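## Task

Read the lot number on the shelf edge under each yellow sponge. Any yellow sponge whose number shows up two or more times in the storeroom must end up on the desk with nothing overhanging the desk's edge. Every other yellow sponge stays on the shelf it started on. The robot must not fall over or finish tilted.

## Robot and tools

ROBOT. A TidyBot++: a wheeled base (0.54 m long, 0.50 m wide, 0.38 m high) on four powered casters, with a single seven-joint arm ending in a two-finger gripper. The shoulder sits 0.12 m ahead of the base centre and 0.68 m above the floor. Cameras: base_camera on the base, and wrist_camera, which looks wherever the hand points. The arm begins folded with the hand facing down. In that posture the hand sticks out up to 0.08 m past the base front. Reach segments: upper arm 0.42 m, forearm 0.31 m, hand 0.31 m. A downward-pointing hand can only rise to about 0.94 m, and only near the base.

FRAMES. All lengths are in metres. Base frame: origin on the floor under the base centre, x forward, y left, z up. hand_pose is reported in this frame and marks the point between the finger pads; its z axis runs out along the fingers, and the fingers close along its y axis. The odometry frame is the base frame as it stood when the scene began. base_odometry counts wheel rotation only, so slip shows up as travel, and it drifts by a few cm over many moves. Heading is in rad, left positive, from -3.142 to 3.142. base_tilt is in degrees, positive when leaning forward or to the right.

move. Every argument except cameras and blocking belongs to the action.
- base: an object holding relative offsets measured along the base's axes at the moment the command starts. translate_m is forward distance (+ forward, -2 to 2 m). strafe_m is sideways distance (+ left, -2 to 2 m). rotate_rad is a turn (+ counter-clockwise seen from above, -6.3 to 6.3 rad).
- joints: absolute angle targets in rad, by name. joint_1_rad: any angle; + turns the arm clockwise from above, the opposite of heading. joint_2_rad: -2.249 to 2.249; shoulder, 0 = upper arm vertical, + leans it forward. joint_3_rad: any angle. joint_4_rad: -2.579 to 2.579; elbow, 0 = straight, and with joint_3_rad at 3.14 a negative value bends the forearm forward. joint_5_rad: any angle. joint_6_rad: -2.099 to 2.099; wrist, with joint_3 at 3.14 and joint_5 at 0 a negative value tips the hand forward. joint_7_rad: any angle; with the hand down, + is counter-clockwise from above, and at 1.57 the fingers open left and right. gripper_pos: 0 (open, about 85 mm gap) to 1 (closed); the gap is about 85 x (1 - gripper_pos) mm. Joints listed as any angle go the short way round, so send steps under half a turn.
- target: one list of seven numbers [x, y, z, qw, qx, qy, qz], an absolute hand pose in the base frame. Next to target, joints may hold only gripper_pos.
- speeds: lowers top speeds for this action only. translate_m and strafe_m accept 0.05 to 0.5 m/s; rotate_rad accepts 0.1 to 1.57 rad/s. When translate and strafe are combined, name the speed under just one of them.
- cameras: a list drawn from base_camera, wrist_camera, all; omit it for every camera, or pass [] for none.
- blocking: true (default) returns once motion has stopped; false returns in about 0.5 s while the robot keeps moving.
An action lasts at most 15 s, and a base move times out after 14 s. Unknown keys make the call invalid. Out-of-range values get it refused, and then your later move, wait and finished_scene calls in that reply are skipped. The same happens after an uncommanded stop.

wait(seconds 0 to 10, cameras) only observes. stop(cameras) brakes everything you have running. zoom_image(camera, region [x0, y0, x1, y1] in pixels with the top-left at 0,0, at most 504 by 504) magnifies the latest image; use it to read lot numbers. read_manual returns licence texts only. finished_scene(scene = this scene's number) ends the scene and cannot be undone, so the goal must hold without the robot.

RESULTS. The move line reads done, or the worst status. base_status, joint_status and hand_status can say moving, done, off_target (at rest short of target and perhaps still pushing), contact_stop, time_out, not_followed, torque_fault or limit_stop_at_motor_heat. "joint command not followed" with "cause:" means a self-collision check withheld the targets, and "pose unreachable" means a target pose was withheld. hand_status counts as done within 10 mm and 2 degrees; most moves finish a few cm off. To fix this, shift your last target by (wanted - read hand_pose). hand_target is where the joint targets would put the hand; to hold the hand still, resend hand_target rather than hand_pose. motor_effort is a percentage of maximum, with the peak in brackets. Motor temperatures lists one value per arm joint; MOTOR HOT starts at 60 °C, and at 75 °C an OVER-TEMPERATURE FAULT lets the arm sink for 30 to 60 s. ARM HIT means a hard knock against the base or the arm itself. on_its_own reports uncommanded behaviour. pictures names the images in order, and earlier move shows a non-blocking move's progress.

GRIPPING. Fully closed fingertips reach about 20 mm past the hand point. For gripper_pos 1, done means the fingers met nothing, while off_target means they closed on something. A carried load makes the arm sag, so correct for it, and do not command a joint to the angle it currently reads while holding. When lowering onto a surface, the hand stops descending even as commands keep going lower.

AVOID. Dropping items, letting go of something still moving, slamming, hard hits, shoving furniture, and straining the gripper by twisting, pulling or squeezing hard on an object that is still supported. The arm does not steer around desks and keeps pushing. If an arm snagged above about 0.6 m meets a moving base, or a stretched arm swings sideways, the robot can tip; back away or retract the arm to level it. A torque fault freezes the arm for 10 s. Poses that are low, forward and close to the base are unreliable and can drive the arm into the base. Brief external tugs on held objects may happen.

Each tool is called after "Call:" by a JSON object that holds its "api" and its "payload", one argument or row to a line.

## Session

I'll start by looking at the current state of the scene.

Call:
{"api": "move", "payload": {

}}

Scene clock: 0.00 s.
Motor temperatures (°C): [39 35 32 38 40 38 43]
base_odometry: x=+0.000 y=+0.000 heading=+0.000
base_tilt: forward=-0.3 right=+0.6
base_status: not commanded
joint_positions: joint_1_rad=+0.012 joint_2_rad=-0.306 joint_3_rad=+3.096 joint_4_rad=-2.512 joint_5_rad=+0.033 joint_6_rad=-0.826 joint_7_rad=+1.612 gripper_pos=+0.000
joint_status: not commanded
motor_effort: joint_1_rad=+0 joint_2_rad=-3 joint_3_rad=+1 joint_4_rad=+16 joint_5_rad=+1 joint_6_rad=+2 joint_7_rad=+0
hand_pose: x=+0.2791 y=-0.0027 z=+0.5871 quat_wxyz=(+0.020, +0.997, +0.047, +0.055) (m; base frame)
hand_target: x=+0.2786 y=-0.0027 z=+0.5868 quat_wxyz=(+0.020, +0.997, +0.047, +0.054) (m; base frame)
hand_status: not commanded
pictures: base_camera, wrist_camera
Images, in order (width x height): base_camera 644x364, wrist_camera 644x476.

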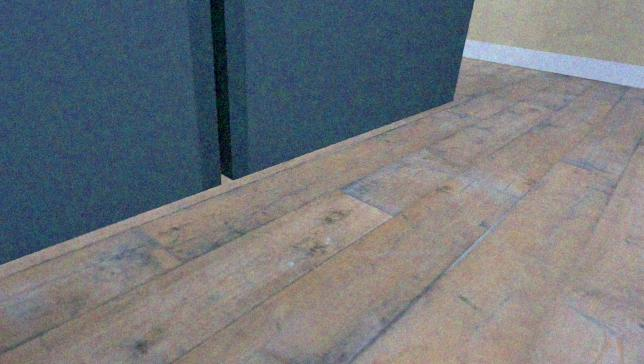

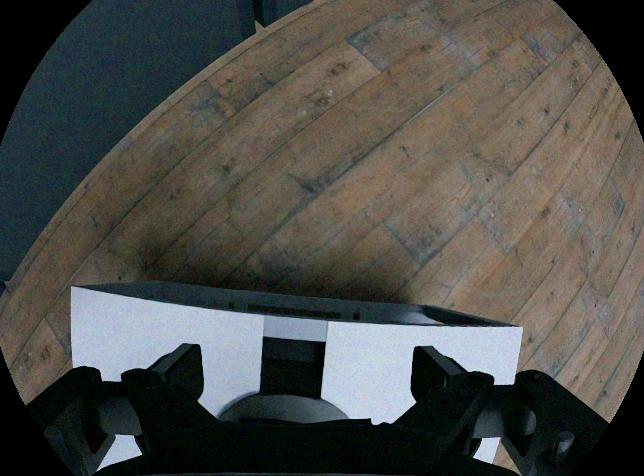

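Call:
{"api": "move", "payload": {
  "joints": {"joint_1_rad": 0.0, "joint_2_rad": -0.6, "joint_3_rad": 3.14, "joint_4_rad": -2.4, "joint_5_rad": 0.0, "joint_6_rad": 0.23, "joint_7_rad": 1.57}
}}

Scene clock: 3.07 s.
Motor temperatures (°C): [39 35 32 38 40 38 43]
move: done
base_odometry: x=+0.000 y=+0.000 heading=+0.000
base_tilt: forward=-0.4 right=+0.6
base_status: not commanded
joint_positions: joint_1_rad=+0.012 joint_2_rad=-0.593 joint_3_rad=+3.122 joint_4_rad=-2.410 joint_5_rad=+0.033 joint_6_rad=+0.167 joint_7_rad=+1.609 gripper_pos=+0.000
joint_status: all done
motor_effort: joint_1_rad=+0(2) joint_2_rad=-1(5) joint_3_rad=+1(2) joint_4_rad=+22(23) joint_5_rad=+1(1) joint_6_rad=+9(9) joint_7_rad=+0(1)
hand_pose: x=+0.4988 y=+0.0071 z=+0.9288 quat_wxyz=(+0.025, +0.734, +0.033, +0.678) (m; base frame)
hand_target: x=+0.4988 y=+0.0021 z=+0.9579 quat_wxyz=(+0.000, +0.707, +0.001, +0.707) (m; base frame)
hand_status: not commanded
pictures: base_camera, wrist_camera
Images, in order (width x height): base_camera 644x364, wrist_camera 644x476.

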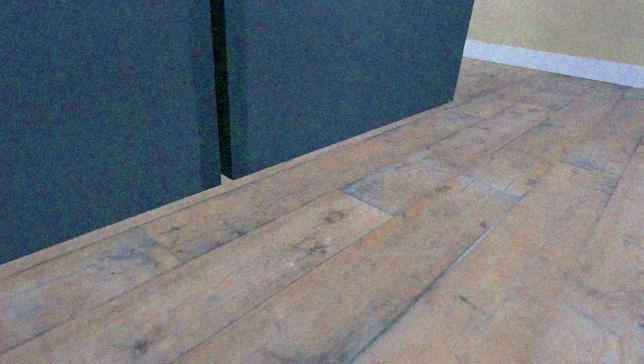

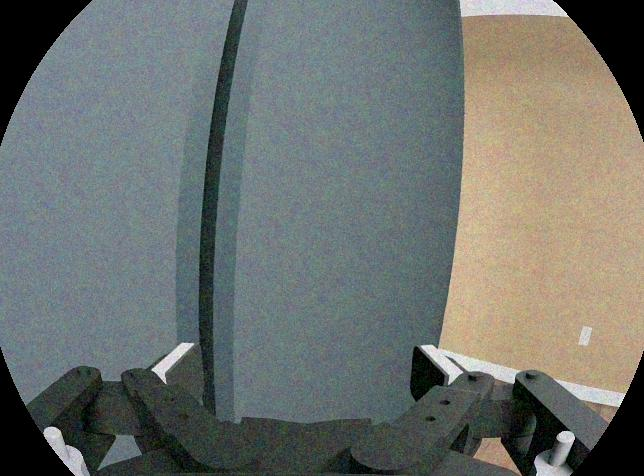

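Call:
{"api": "move", "payload": {
  "base": {"rotate_rad": -1.0}
}}

Call:
{"api": "move", "payload": {
  "base": {"rotate_rad": -1.0}
}}

Call:
{"api": "move", "payload": {
  "base": {"rotate_rad": -1.0}
}}

Scene clock: 5.17 s.
Motor temperatures (°C): [39 35 32 38 40 38 43]
move: done
base_odometry: x=+0.000 y=+0.000 heading=-0.999
base_tilt: forward=-0.3 right=+0.6
base_status: done
joint_positions: joint_1_rad=+0.011 joint_2_rad=-0.593 joint_3_rad=+3.132 joint_4_rad=-2.410 joint_5_rad=+0.033 joint_6_rad=+0.170 joint_7_rad=+1.609 gripper_pos=+0.000
joint_status: not commanded
motor_effort: joint_1_rad=+0(1) joint_2_rad=-1(2) joint_3_rad=+1(2) joint_4_rad=+23(23) joint_5_rad=+1(1) joint_6_rad=+9(9) joint_7_rad=+0(1)
hand_pose: x=+0.4990 y=+0.0034 z=+0.9300 quat_wxyz=(+0.025, +0.733, +0.029, +0.679) (m; base frame)
hand_target: x=+0.4988 y=+0.0021 z=+0.9579 quat_wxyz=(+0.000, +0.707, +0.001, +0.707) (m; base frame)
hand_status: not commanded
pictures: base_camera, wrist_camera
Images, in order (width x height): base_camera 644x364, wrist_camera 644x476.

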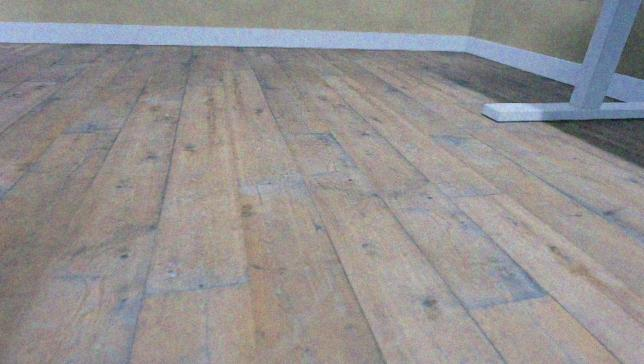

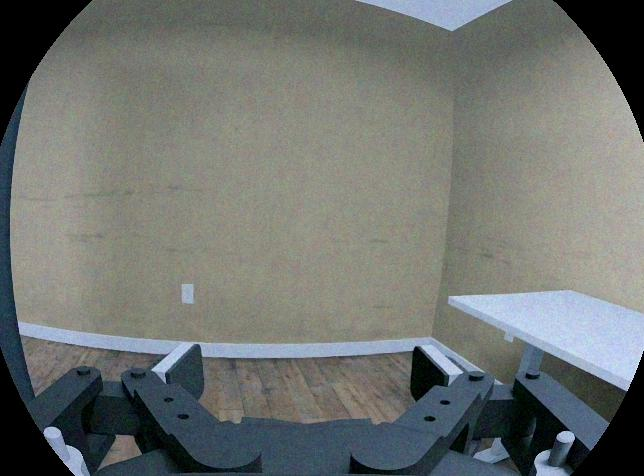

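Scene clock: 7.07 s.
Motor temperatures (°C): [39 35 32 38 40 38 43]
move: done
base_odometry: x=+0.000 y=+0.000 heading=-1.998
base_tilt: forward=-0.3 right=+0.6
base_status: done
joint_positions: joint_1_rad=+0.011 joint_2_rad=-0.593 joint_3_rad=+3.133 joint_4_rad=-2.410 joint_5_rad=+0.033 joint_6_rad=+0.170 joint_7_rad=+1.609 gripper_pos=+0.000
joint_status: not commanded
motor_effort: joint_1_rad=+0(1) joint_2_rad=-1(2) joint_3_rad=+1(2) joint_4_rad=+22(23) joint_5_rad=+1(1) joint_6_rad=+8(9) joint_7_rad=+0(1)
hand_pose: x=+0.4991 y=+0.0026 z=+0.9301 quat_wxyz=(+0.025, +0.733, +0.028, +0.679) (m; base frame)
hand_target: x=+0.4988 y=+0.0021 z=+0.9579 quat_wxyz=(+0.000, +0.707, +0.001, +0.707) (m; base frame)
hand_status: not commanded
pictures: base_camera, wrist_camera
Images, in order (width x height): base_camera 644x364, wrist_camera 644x476.

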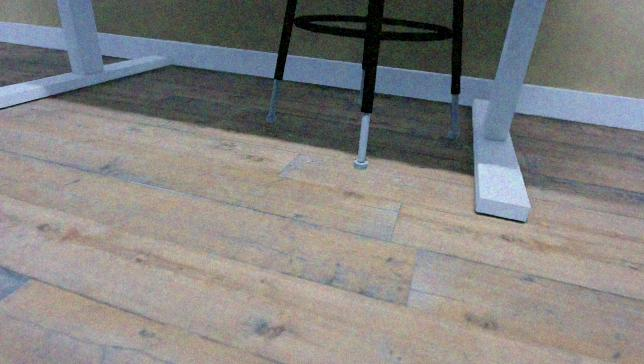

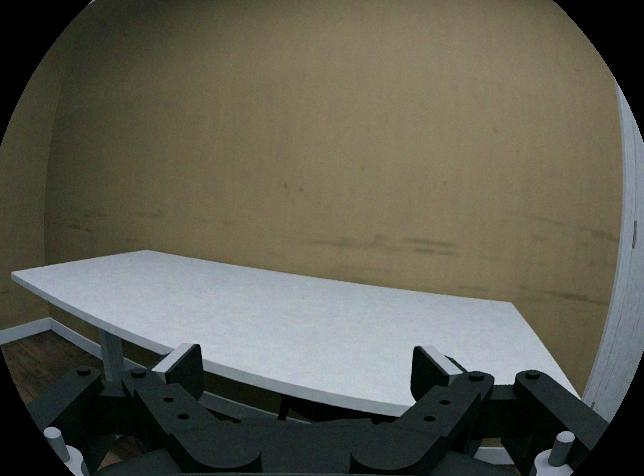

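Scene clock: 8.97 s.
Motor temperatures (°C): [39 35 32 38 40 38 43]
move: done
base_odometry: x=+0.000 y=+0.000 heading=-2.998
base_tilt: forward=-0.3 right=+0.6
base_status: done
joint_positions: joint_1_rad=+0.011 joint_2_rad=-0.593 joint_3_rad=+3.134 joint_4_rad=-2.410 joint_5_rad=+0.033 joint_6_rad=+0.171 joint_7_rad=+1.609 gripper_pos=+0.000
joint_status: not commanded
motor_effort: joint_1_rad=+0(1) joint_2_rad=+0(2) joint_3_rad=+1(3) joint_4_rad=+22(23) joint_5_rad=+1(1) joint_6_rad=+9(9) joint_7_rad=+0(1)
hand_pose: x=+0.4991 y=+0.0022 z=+0.9302 quat_wxyz=(+0.025, +0.733, +0.028, +0.679) (m; base frame)
hand_target: x=+0.4988 y=+0.0021 z=+0.9579 quat_wxyz=(+0.000, +0.707, +0.001, +0.707) (m; base frame)
hand_status: not commanded
pictures: base_camera, wrist_camera
Images, in order (width x height): base_camera 644x364, wrist_camera 644x476.

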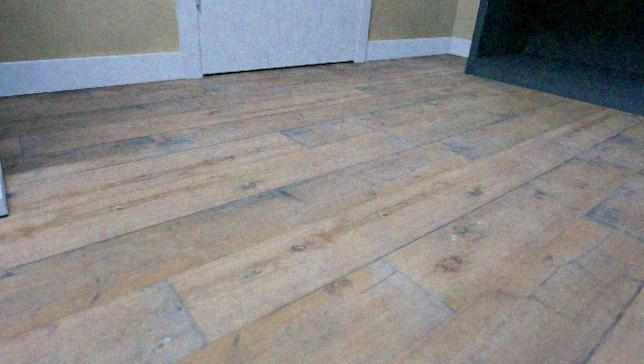

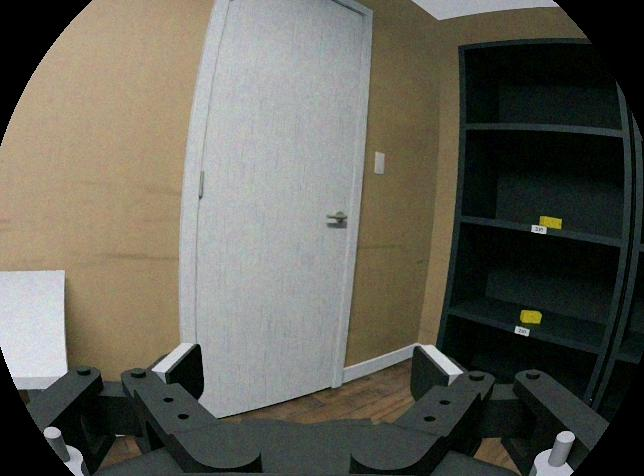

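Call:
{"api": "zoom_image", "payload": {
  "camera": "wrist_camera",
  "region": [440, 180, 640, 360]
}}

Call:
{"api": "move", "payload": {
  "base": {"rotate_rad": -0.8}
}}

Call:
{"api": "move", "payload": {
  "base": {"rotate_rad": -0.8}
}}

Call:
{"api": "move", "payload": {
  "base": {"rotate_rad": -0.8}
}}

Scaled by 2.520.

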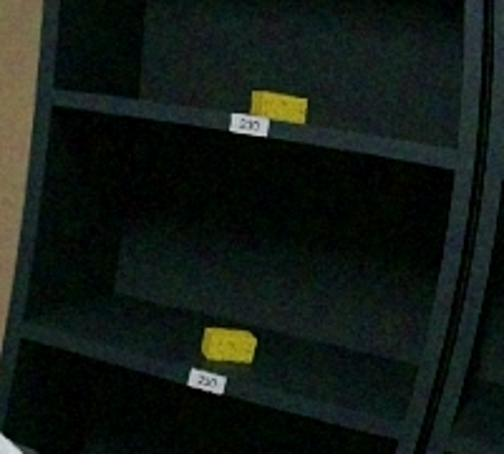

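Scene clock: 10.83 s.
Motor temperatures (°C): [39 35 32 38 40 38 43]
move: done
base_odometry: x=+0.000 y=+0.000 heading=+2.486
base_tilt: forward=-0.4 right=+0.6
base_status: done
joint_positions: joint_1_rad=+0.011 joint_2_rad=-0.593 joint_3_rad=+3.135 joint_4_rad=-2.410 joint_5_rad=+0.033 joint_6_rad=+0.171 joint_7_rad=+1.609 gripper_pos=+0.000
joint_status: not commanded
motor_effort: joint_1_rad=+0(1) joint_2_rad=-1(2) joint_3_rad=+1(2) joint_4_rad=+22(23) joint_5_rad=+1(1) joint_6_rad=+9(9) joint_7_rad=+0(1)
hand_pose: x=+0.4991 y=+0.0020 z=+0.9302 quat_wxyz=(+0.025, +0.733, +0.027, +0.679) (m; base frame)
hand_target: x=+0.4988 y=+0.0021 z=+0.9579 quat_wxyz=(+0.000, +0.707, +0.001, +0.707) (m; base frame)
hand_status: not commanded
pictures: base_camera, wrist_camera
Images, in order (width x height): base_camera 644x364, wrist_camera 644x476.

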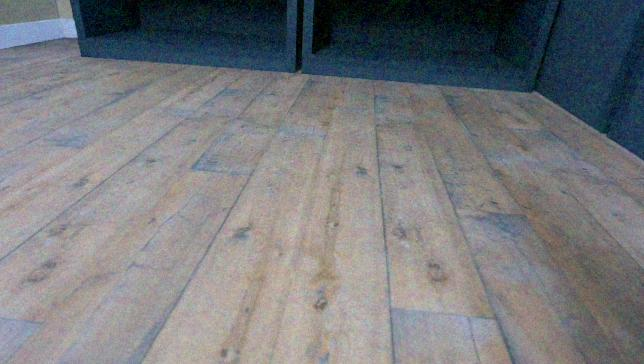

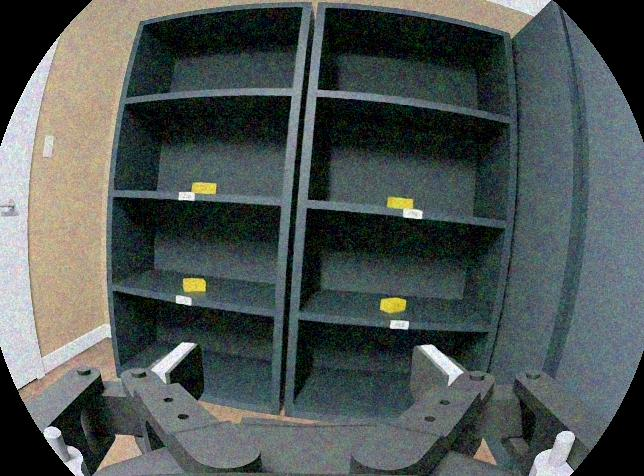

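Scene clock: 12.57 s.
Motor temperatures (°C): [39 35 32 38 40 38 43]
move: done
base_odometry: x=+0.000 y=+0.000 heading=+1.687
base_tilt: forward=-0.3 right=+0.6
base_status: done
joint_positions: joint_1_rad=+0.011 joint_2_rad=-0.593 joint_3_rad=+3.136 joint_4_rad=-2.410 joint_5_rad=+0.033 joint_6_rad=+0.171 joint_7_rad=+1.609 gripper_pos=+0.000
joint_status: not commanded
motor_effort: joint_1_rad=+0(1) joint_2_rad=-1(2) joint_3_rad=+1(2) joint_4_rad=+22(23) joint_5_rad=+1(1) joint_6_rad=+9(9) joint_7_rad=+0(1)
hand_pose: x=+0.4991 y=+0.0018 z=+0.9302 quat_wxyz=(+0.025, +0.733, +0.027, +0.679) (m; base frame)
hand_target: x=+0.4988 y=+0.0021 z=+0.9579 quat_wxyz=(+0.000, +0.707, +0.001, +0.707) (m; base frame)
hand_status: not commanded
pictures: base_camera, wrist_camera
Images, in order (width x height): base_camera 644x364, wrist_camera 644x476.

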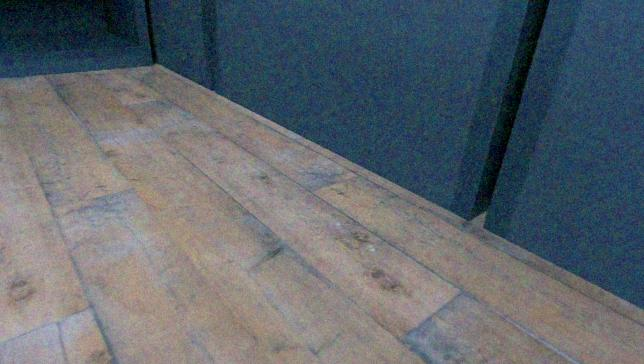

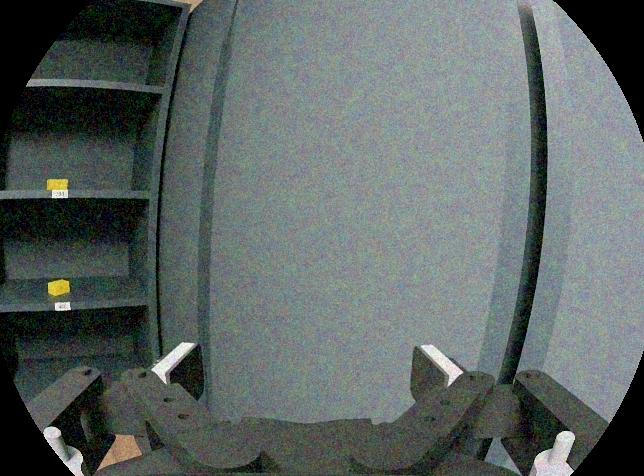

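Scene clock: 14.30 s.
Motor temperatures (°C): [39 35 32 38 40 38 43]
move: done
base_odometry: x=+0.000 y=+0.000 heading=+0.888
base_tilt: forward=-0.4 right=+0.6
base_status: done
joint_positions: joint_1_rad=+0.010 joint_2_rad=-0.593 joint_3_rad=+3.136 joint_4_rad=-2.410 joint_5_rad=+0.033 joint_6_rad=+0.171 joint_7_rad=+1.609 gripper_pos=+0.000
joint_status: not commanded
motor_effort: joint_1_rad=+0(1) joint_2_rad=-1(2) joint_3_rad=+1(2) joint_4_rad=+21(23) joint_5_rad=+1(1) joint_6_rad=+8(9) joint_7_rad=+0(1)
hand_pose: x=+0.4991 y=+0.0018 z=+0.9302 quat_wxyz=(+0.025, +0.733, +0.027, +0.679) (m; base frame)
hand_target: x=+0.4988 y=+0.0021 z=+0.9579 quat_wxyz=(+0.000, +0.707, +0.001, +0.707) (m; base frame)
hand_status: not commanded
pictures: base_camera, wrist_camera
Images, in order (width x height): base_camera 644x364, wrist_camera 644x476.

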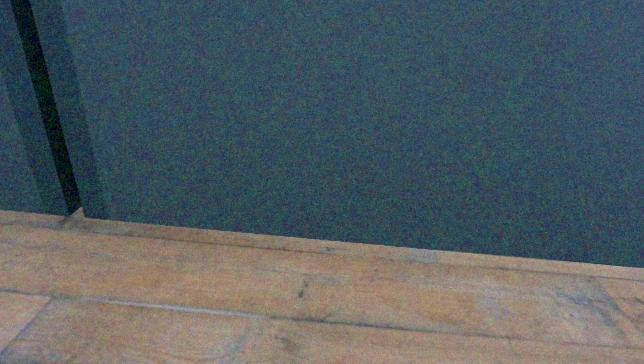

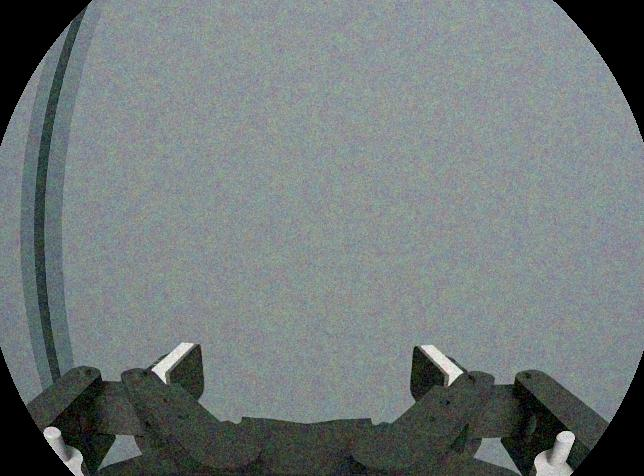

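Call:
{"api": "move", "payload": {
  "base": {"rotate_rad": 1.65},
  "cameras": ["wrist_camera"]
}}

Call:
{"api": "zoom_image", "payload": {
  "camera": "wrist_camera",
  "region": [130, 160, 250, 220]
}}

Call:
{"api": "zoom_image", "payload": {
  "camera": "wrist_camera",
  "region": [130, 260, 250, 320]
}}

Call:
{"api": "zoom_image", "payload": {
  "camera": "wrist_camera",
  "region": [350, 180, 470, 240]
}}

Call:
{"api": "zoom_image", "payload": {
  "camera": "wrist_camera",
  "region": [340, 280, 460, 340]
}}

Scene clock: 17.77 s.
Motor temperatures (°C): [39 35 32 38 40 38 43]
move: done
base_odometry: x=+0.000 y=+0.000 heading=+2.537
base_tilt: forward=-0.4 right=+0.6
base_status: done
joint_positions: joint_1_rad=+0.010 joint_2_rad=-0.593 joint_3_rad=+3.137 joint_4_rad=-2.410 joint_5_rad=+0.033 joint_6_rad=+0.171 joint_7_rad=+1.609 gripper_pos=+0.000
joint_status: not commanded
motor_effort: joint_1_rad=+0(1) joint_2_rad=-1(3) joint_3_rad=+1(2) joint_4_rad=+23(23) joint_5_rad=+1(1) joint_6_rad=+9(10) joint_7_rad=-1(1)
hand_pose: x=+0.4991 y=+0.0015 z=+0.9303 quat_wxyz=(+0.025, +0.733, +0.027, +0.679) (m; base frame)
hand_target: x=+0.4988 y=+0.0021 z=+0.9579 quat_wxyz=(+0.000, +0.707, +0.001, +0.707) (m; base frame)
hand_status: not commanded
pictures: wrist_camera
Images, in order (width x height): wrist_camera 644x476.

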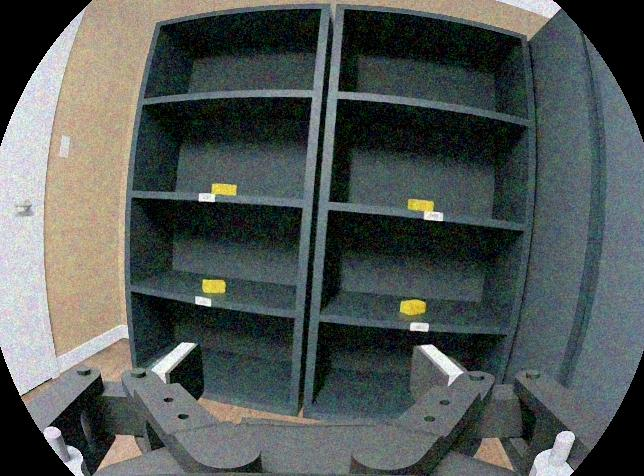

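Scaled by 4.200.

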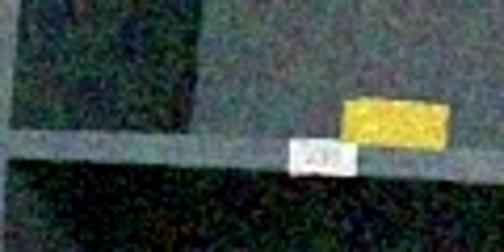

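Scaled by 4.200.

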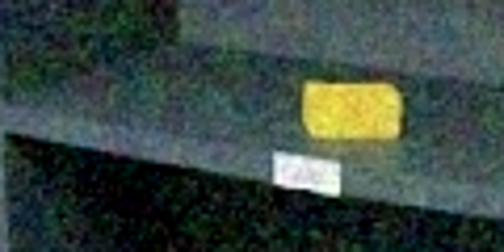

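Scaled by 4.200.

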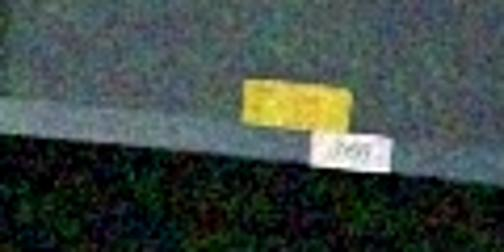

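Scaled by 4.200.

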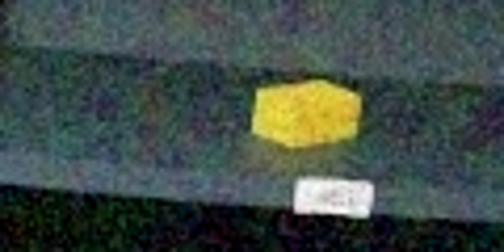

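Call:
{"api": "move", "payload": {
  "base": {"rotate_rad": -0.287},
  "cameras": ["base_camera", "wrist_camera"]
}}

Call:
{"api": "move", "payload": {
  "base": {"translate_m": 0.5},
  "cameras": ["base_camera", "wrist_camera"]
}}

Scene clock: 19.57 s.
Motor temperatures (°C): [39 35 32 38 40 38 43]
move: done
base_odometry: x=+0.000 y=+0.000 heading=+2.252
base_tilt: forward=-0.3 right=+0.6
base_status: done
joint_positions: joint_1_rad=+0.010 joint_2_rad=-0.593 joint_3_rad=+3.137 joint_4_rad=-2.410 joint_5_rad=+0.033 joint_6_rad=+0.171 joint_7_rad=+1.609 gripper_pos=+0.000
joint_status: not commanded
motor_effort: joint_1_rad=-1(2) joint_2_rad=-1(2) joint_3_rad=+1(2) joint_4_rad=+22(23) joint_5_rad=+1(1) joint_6_rad=+9(9) joint_7_rad=-1(1)
hand_pose: x=+0.4991 y=+0.0014 z=+0.9303 quat_wxyz=(+0.025, +0.733, +0.027, +0.679) (m; base frame)
hand_target: x=+0.4988 y=+0.0021 z=+0.9579 quat_wxyz=(+0.000, +0.707, +0.001, +0.707) (m; base frame)
hand_status: not commanded
pictures: base_camera, wrist_camera
Images, in order (width x height): base_camera 644x364, wrist_camera 644x476.

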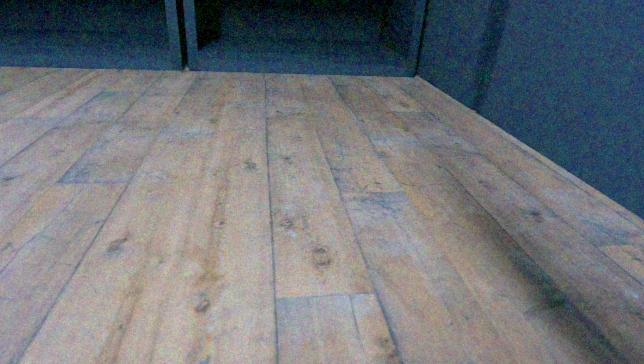

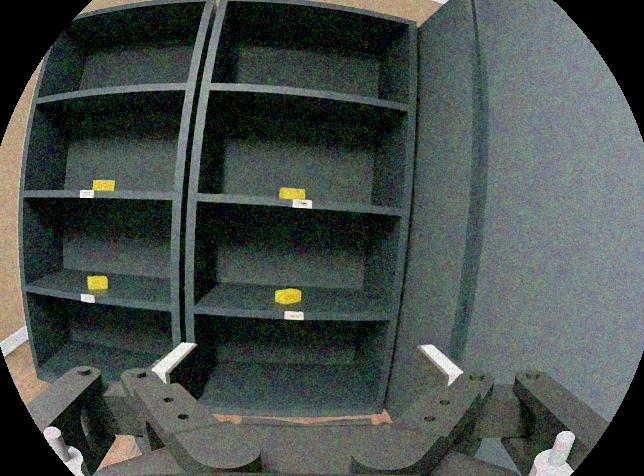

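Scene clock: 21.70 s.
Motor temperatures (°C): [39 35 32 38 40 38 43]
move: done
base_odometry: x=-0.315 y=+0.389 heading=+2.253
base_tilt: forward=-0.3 right=+0.6
base_status: done
joint_positions: joint_1_rad=+0.010 joint_2_rad=-0.593 joint_3_rad=+3.137 joint_4_rad=-2.410 joint_5_rad=+0.033 joint_6_rad=+0.174 joint_7_rad=+1.609 gripper_pos=+0.000
joint_status: not commanded
motor_effort: joint_1_rad=+0(1) joint_2_rad=-1(4) joint_3_rad=+1(1) joint_4_rad=+22(23) joint_5_rad=+1(1) joint_6_rad=+9(9) joint_7_rad=+0(1)
hand_pose: x=+0.4991 y=+0.0014 z=+0.9313 quat_wxyz=(+0.025, +0.732, +0.027, +0.680) (m; base frame)
hand_target: x=+0.4988 y=+0.0021 z=+0.9579 quat_wxyz=(+0.000, +0.707, +0.001, +0.707) (m; base frame)
hand_status: not commanded
pictures: base_camera, wrist_camera
Images, in order (width x height): base_camera 644x364, wrist_camera 644x476.

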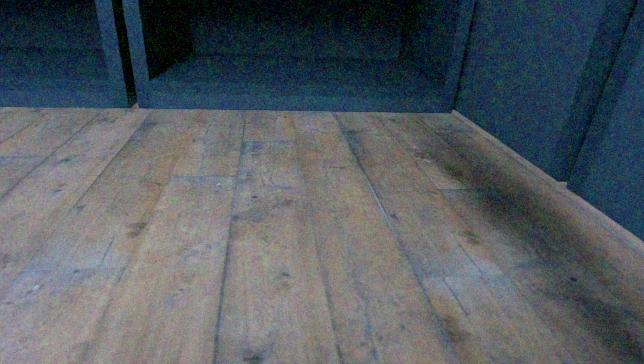

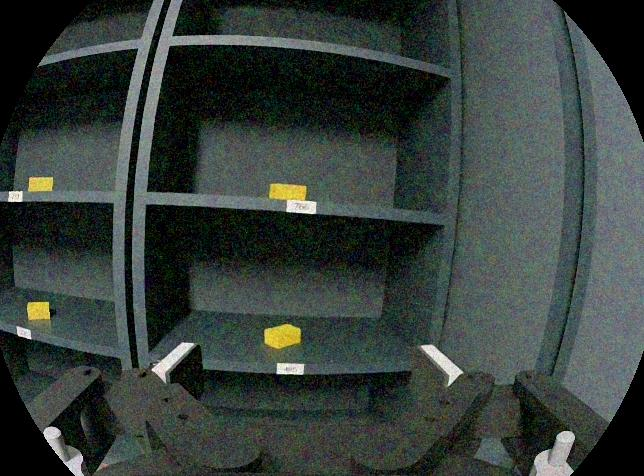

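Call:
{"api": "zoom_image", "payload": {
  "camera": "wrist_camera",
  "region": [240, 170, 340, 230]
}}

Call:
{"api": "zoom_image", "payload": {
  "camera": "wrist_camera",
  "region": [240, 320, 340, 380]
}}

Call:
{"api": "zoom_image", "payload": {
  "camera": "wrist_camera",
  "region": [0, 160, 100, 220]
}}

Call:
{"api": "zoom_image", "payload": {
  "camera": "wrist_camera",
  "region": [0, 290, 100, 350]
}}

Scaled by 5.040.

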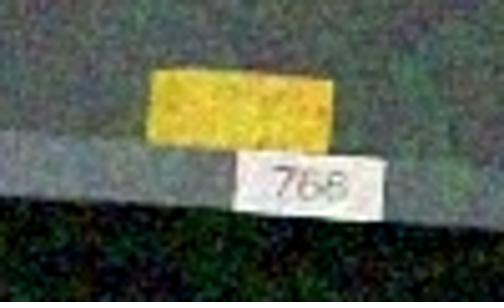

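Scaled by 5.040.

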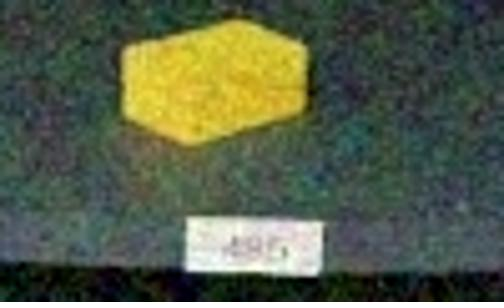

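Scaled by 5.040.

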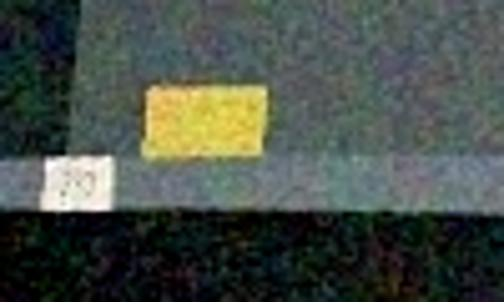

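Scaled by 5.040.

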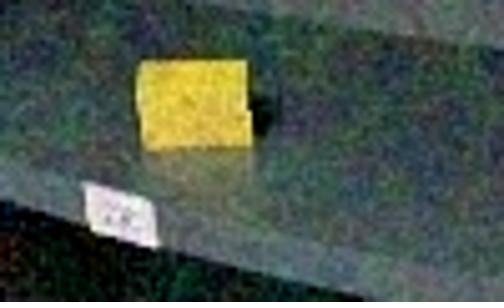

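Call:
{"api": "move", "payload": {
  "base": {"translate_m": 0.15},
  "cameras": ["wrist_camera"]
}}

Call:
{"api": "zoom_image", "payload": {
  "camera": "wrist_camera",
  "region": [240, 170, 340, 230]
}}

Call:
{"api": "zoom_image", "payload": {
  "camera": "wrist_camera",
  "region": [240, 350, 340, 410]
}}

Call:
{"api": "move", "payload": {
  "base": {"strafe_m": 0.85}
}}

Scene clock: 23.57 s.
Motor temperatures (°C): [39 35 32 38 40 38 42]
move: done
base_odometry: x=-0.409 y=+0.505 heading=+2.254
base_tilt: forward=-0.3 right=+0.6
base_status: done
joint_positions: joint_1_rad=+0.010 joint_2_rad=-0.593 joint_3_rad=+3.137 joint_4_rad=-2.410 joint_5_rad=+0.033 joint_6_rad=+0.175 joint_7_rad=+1.609 gripper_pos=+0.000
joint_status: not commanded
motor_effort: joint_1_rad=-1(1) joint_2_rad=-1(4) joint_3_rad=+1(1) joint_4_rad=+22(23) joint_5_rad=+1(1) joint_6_rad=+8(9) joint_7_rad=+0(1)
hand_pose: x=+0.4991 y=+0.0014 z=+0.9317 quat_wxyz=(+0.025, +0.731, +0.027, +0.681) (m; base frame)
hand_target: x=+0.4988 y=+0.0021 z=+0.9579 quat_wxyz=(+0.000, +0.707, +0.001, +0.707) (m; base frame)
hand_status: not commanded
pictures: wrist_camera
Images, in order (width x height): wrist_camera 644x476.

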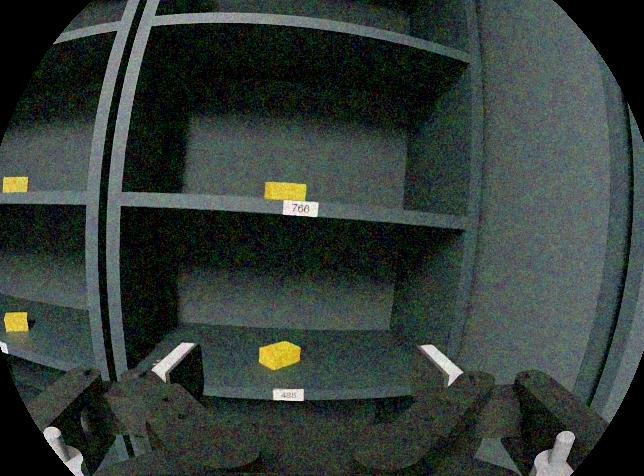

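Scaled by 5.040.

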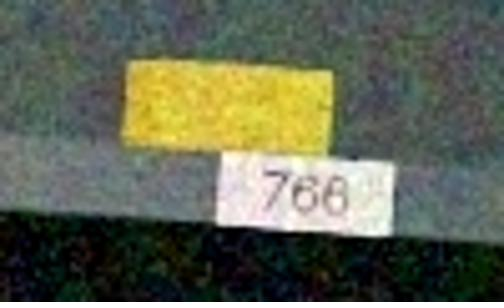

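Scaled by 5.040.

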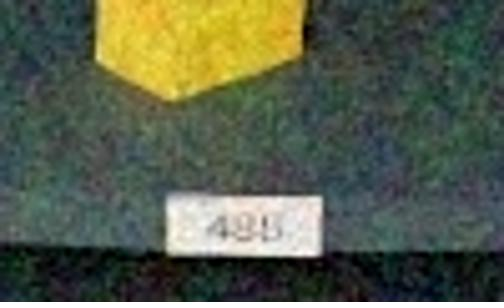

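Scene clock: 26.27 s.
Motor temperatures (°C): [39 35 32 38 40 38 42]
move: done
base_odometry: x=-1.069 y=-0.031 heading=+2.253
base_tilt: forward=-0.4 right=+0.6
base_status: done
joint_positions: joint_1_rad=+0.010 joint_2_rad=-0.593 joint_3_rad=+3.138 joint_4_rad=-2.410 joint_5_rad=+0.033 joint_6_rad=+0.175 joint_7_rad=+1.609 gripper_pos=+0.000
joint_status: not commanded
motor_effort: joint_1_rad=-1(1) joint_2_rad=-1(2) joint_3_rad=+1(2) joint_4_rad=+21(23) joint_5_rad=+1(1) joint_6_rad=+8(10) joint_7_rad=+0(1)
hand_pose: x=+0.4991 y=+0.0012 z=+0.9318 quat_wxyz=(+0.025, +0.731, +0.026, +0.681) (m; base frame)
hand_target: x=+0.4988 y=+0.0021 z=+0.9579 quat_wxyz=(+0.000, +0.707, +0.001, +0.707) (m; base frame)
hand_status: not commanded
pictures: base_camera, wrist_camera
Images, in order (width x height): base_camera 644x364, wrist_camera 644x476.

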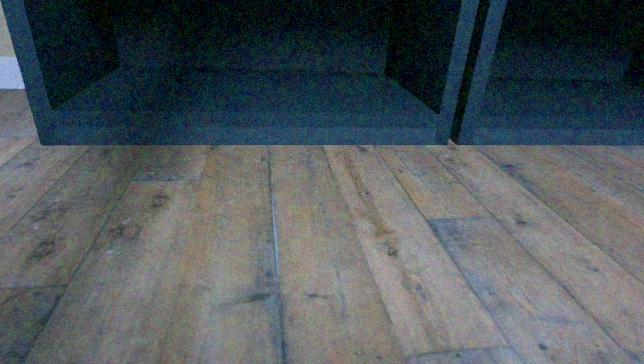

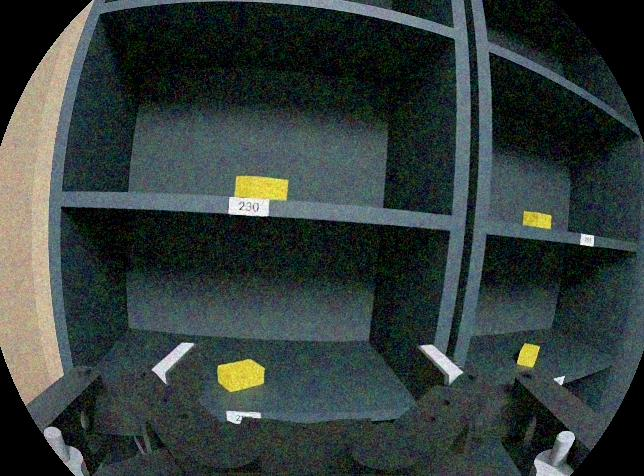

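Call:
{"api": "zoom_image", "payload": {
  "camera": "wrist_camera",
  "region": [200, 160, 300, 220]
}}

Call:
{"api": "zoom_image", "payload": {
  "camera": "wrist_camera",
  "region": [200, 350, 300, 430]
}}

Scaled by 5.040.

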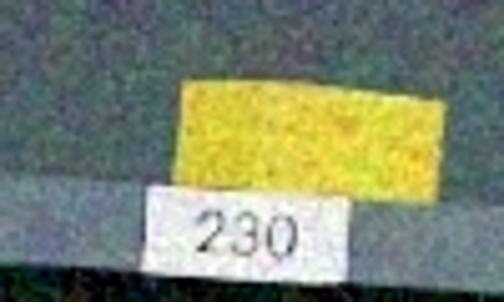

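Scaled by 5.040.

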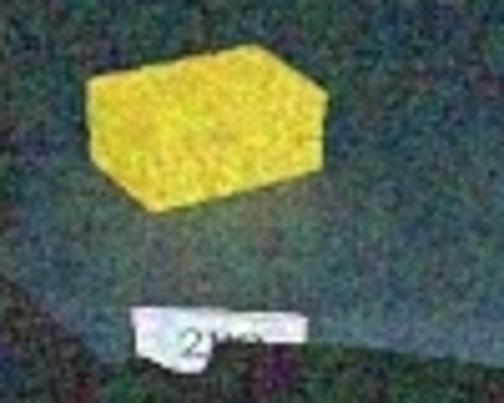

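Call:
{"api": "move", "payload": {
  "joints": {"joint_6_rad": -0.2},
  "cameras": ["wrist_camera"]
}}

Call:
{"api": "zoom_image", "payload": {
  "camera": "wrist_camera",
  "region": [180, 200, 320, 320]
}}

Scene clock: 27.47 s.
Motor temperatures (°C): [39 35 31 38 40 38 42]
move: done
base_odometry: x=-1.069 y=-0.031 heading=+2.253
base_tilt: forward=-0.3 right=+0.6
base_status: not commanded
joint_positions: joint_1_rad=+0.010 joint_2_rad=-0.593 joint_3_rad=+3.138 joint_4_rad=-2.406 joint_5_rad=+0.033 joint_6_rad=-0.167 joint_7_rad=+1.609 gripper_pos=+0.000
joint_status: all done
motor_effort: joint_1_rad=-1(1) joint_2_rad=-1(2) joint_3_rad=+1(1) joint_4_rad=+22(24) joint_5_rad=+1(1) joint_6_rad=+8(10) joint_7_rad=+0(1)
hand_pose: x=+0.4745 y=-0.0024 z=+0.8315 quat_wxyz=(+0.025, +0.836, +0.026, +0.548) (m; base frame)
hand_target: x=+0.4706 y=+0.0019 z=+0.8281 quat_wxyz=(+0.000, +0.841, +0.000, +0.540) (m; base frame)
hand_status: not commanded
pictures: wrist_camera
Images, in order (width x height): wrist_camera 644x476.

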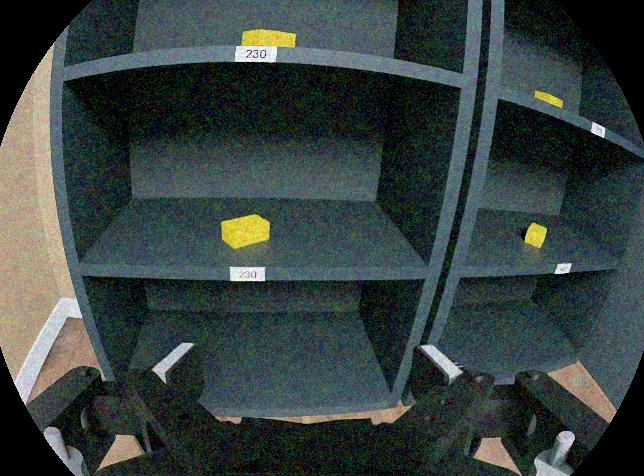

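Scaled by 3.600.

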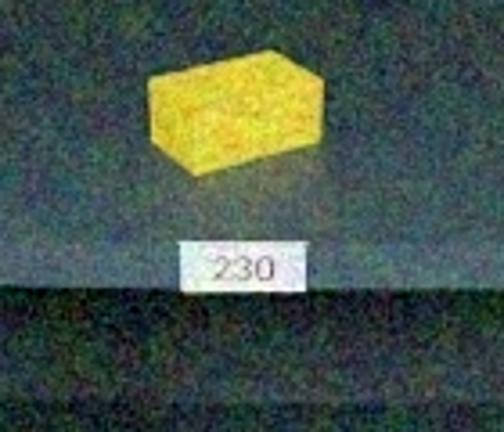

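Call:
{"api": "move", "payload": {
  "joints": {"joint_1_rad": 0.0, "joint_2_rad": -0.6, "joint_3_rad": 3.14, "joint_4_rad": -2.4, "joint_5_rad": 0.0, "joint_6_rad": 0.1, "joint_7_rad": 1.57},
  "base": {"strafe_m": -0.75},
  "cameras": ["wrist_camera"]
}}

Call:
{"api": "zoom_image", "payload": {
  "camera": "wrist_camera",
  "region": [230, 260, 330, 360]
}}

Call:
{"api": "zoom_image", "payload": {
  "camera": "wrist_camera",
  "region": [230, 120, 330, 220]
}}

Scene clock: 32.47 s.
Motor temperatures (°C): [38 35 31 38 40 38 42]
move: done
base_odometry: x=-0.487 y=+0.442 heading=+2.253
base_tilt: forward=-0.3 right=+0.6
base_status: done
joint_positions: joint_1_rad=+0.010 joint_2_rad=-0.596 joint_3_rad=+3.140 joint_4_rad=-2.398 joint_5_rad=+0.033 joint_6_rad=+0.076 joint_7_rad=+1.609 gripper_pos=+0.000
joint_status: all done
motor_effort: joint_1_rad=-1(1) joint_2_rad=-1(3) joint_3_rad=+1(3) joint_4_rad=+22(25) joint_5_rad=+1(2) joint_6_rad=+9(11) joint_7_rad=+0(1)
hand_pose: x=+0.4964 y=-0.0008 z=+0.9098 quat_wxyz=(+0.025, +0.759, +0.025, +0.650) (m; base frame)
hand_target: x=+0.4962 y=+0.0021 z=+0.9175 quat_wxyz=(+0.000, +0.751, +0.000, +0.660) (m; base frame)
hand_status: not commanded
pictures: wrist_camera
Images, in order (width x height): wrist_camera 644x476.

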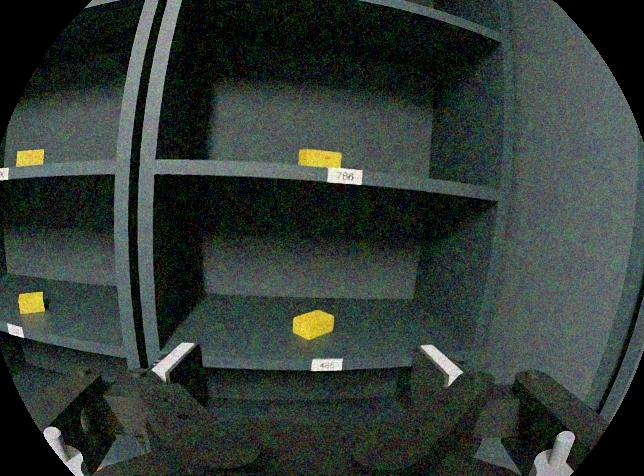

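Scaled by 5.040.

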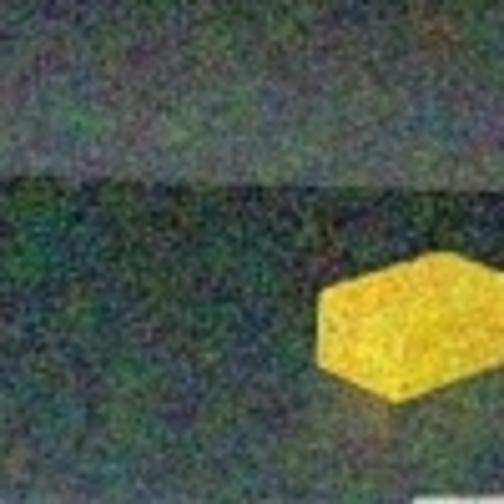

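Scaled by 5.040.

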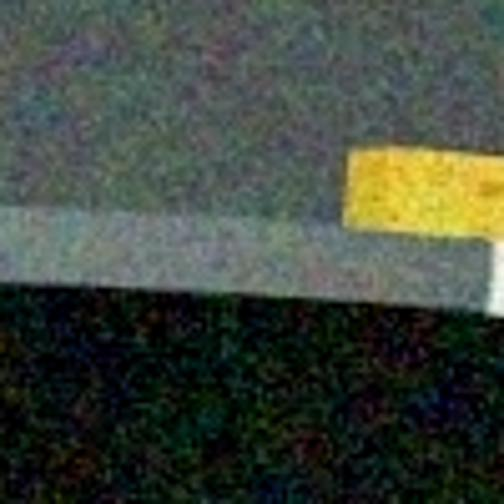

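Call:
{"api": "zoom_image", "payload": {
  "camera": "wrist_camera",
  "region": [295, 345, 355, 385]
}}

Call:
{"api": "zoom_image", "payload": {
  "camera": "wrist_camera",
  "region": [315, 156, 375, 196]
}}

Scaled by 8.400.

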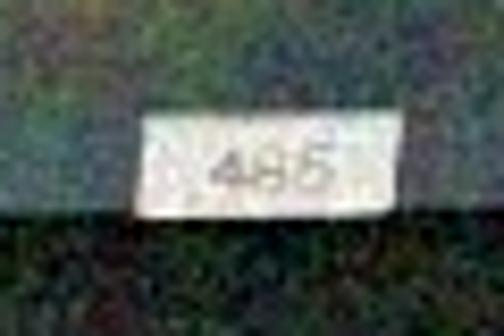

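Scaled by 8.400.

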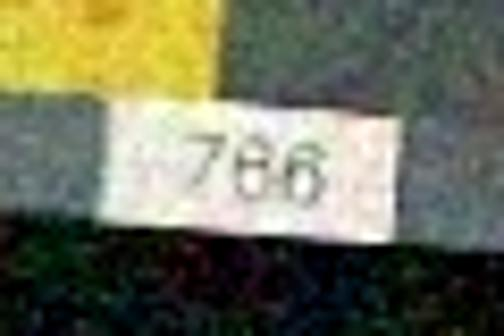

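Call:
{"api": "move", "payload": {
  "base": {"rotate_rad": -1.571}
}}

Call:
{"api": "move", "payload": {
  "base": {"strafe_m": -1.6}
}}

Scene clock: 35.23 s.
Motor temperatures (°C): [38 35 31 38 40 38 42]
move: done
base_odometry: x=-0.487 y=+0.442 heading=+0.683
base_tilt: forward=-0.3 right=+0.6
base_status: done
joint_positions: joint_1_rad=+0.009 joint_2_rad=-0.596 joint_3_rad=+3.140 joint_4_rad=-2.398 joint_5_rad=+0.033 joint_6_rad=+0.076 joint_7_rad=+1.609 gripper_pos=+0.000
joint_status: not commanded
motor_effort: joint_1_rad=+0(1) joint_2_rad=-1(2) joint_3_rad=+1(2) joint_4_rad=+22(23) joint_5_rad=+1(1) joint_6_rad=+9(9) joint_7_rad=+0(1)
hand_pose: x=+0.4964 y=-0.0008 z=+0.9098 quat_wxyz=(+0.025, +0.759, +0.025, +0.650) (m; base frame)
hand_target: x=+0.4962 y=+0.0021 z=+0.9175 quat_wxyz=(+0.000, +0.751, +0.000, +0.660) (m; base frame)
hand_status: not commanded
pictures: base_camera, wrist_camera
Images, in order (width x height): base_camera 644x364, wrist_camera 644x476.

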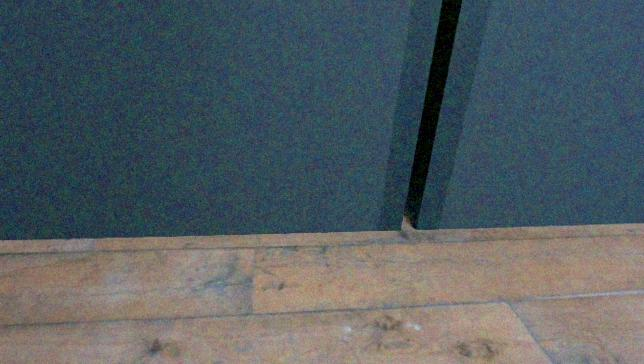

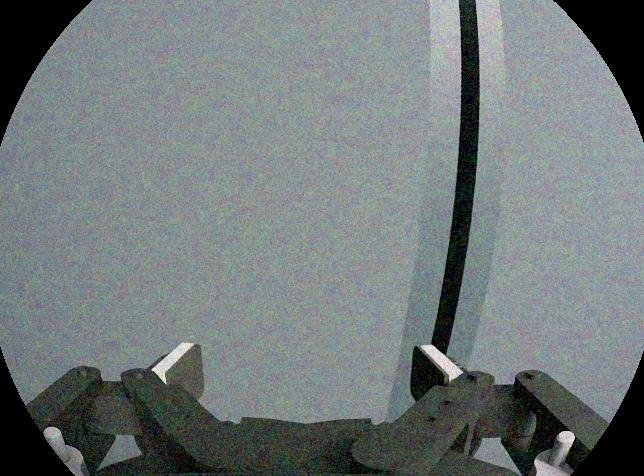

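Scene clock: 39.10 s.
Motor temperatures (°C): [38 35 31 38 40 38 42]
move: done
base_odometry: x=+0.523 y=-0.799 heading=+0.682
base_tilt: forward=-0.3 right=+0.6
base_status: done
joint_positions: joint_1_rad=+0.009 joint_2_rad=-0.596 joint_3_rad=+3.140 joint_4_rad=-2.398 joint_5_rad=+0.033 joint_6_rad=+0.076 joint_7_rad=+1.609 gripper_pos=+0.000
joint_status: not commanded
motor_effort: joint_1_rad=+0(1) joint_2_rad=-1(2) joint_3_rad=+1(4) joint_4_rad=+22(23) joint_5_rad=+1(1) joint_6_rad=+8(9) joint_7_rad=+0(1)
hand_pose: x=+0.4964 y=-0.0008 z=+0.9098 quat_wxyz=(+0.025, +0.759, +0.025, +0.650) (m; base frame)
hand_target: x=+0.4962 y=+0.0021 z=+0.9175 quat_wxyz=(+0.000, +0.751, +0.000, +0.660) (m; base frame)
hand_status: not commanded
pictures: base_camera, wrist_camera
Images, in order (width x height): base_camera 644x364, wrist_camera 644x476.

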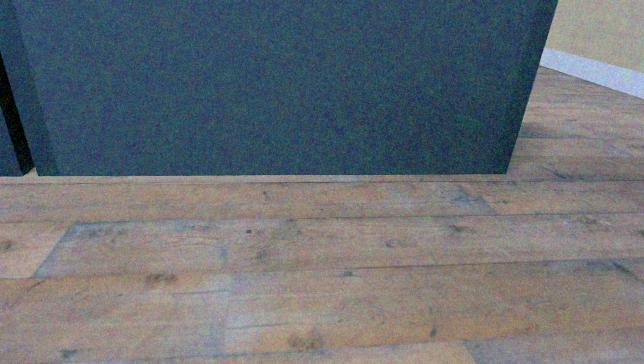

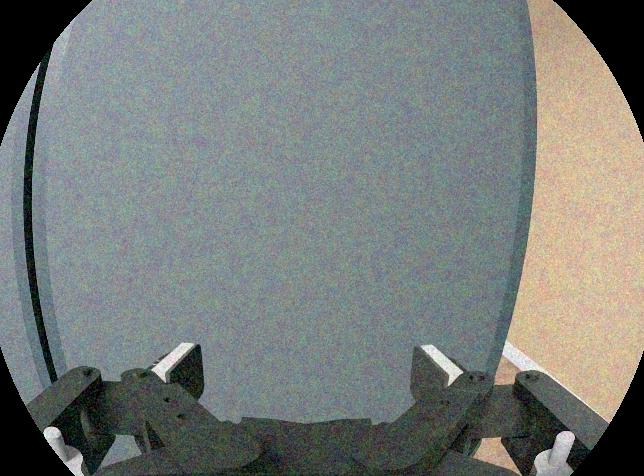

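Call:
{"api": "zoom_image", "payload": {
  "camera": "base_camera",
  "region": [444, 20, 644, 200]
}}

Scaled by 2.520.

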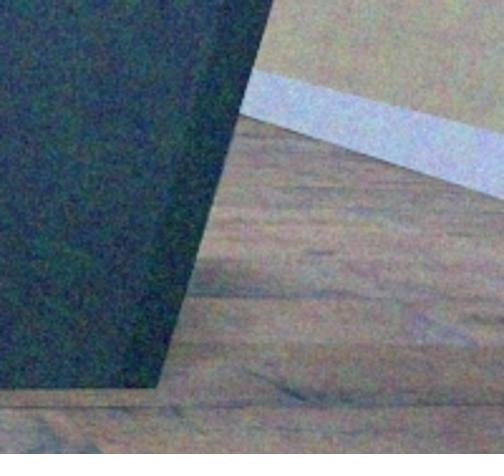

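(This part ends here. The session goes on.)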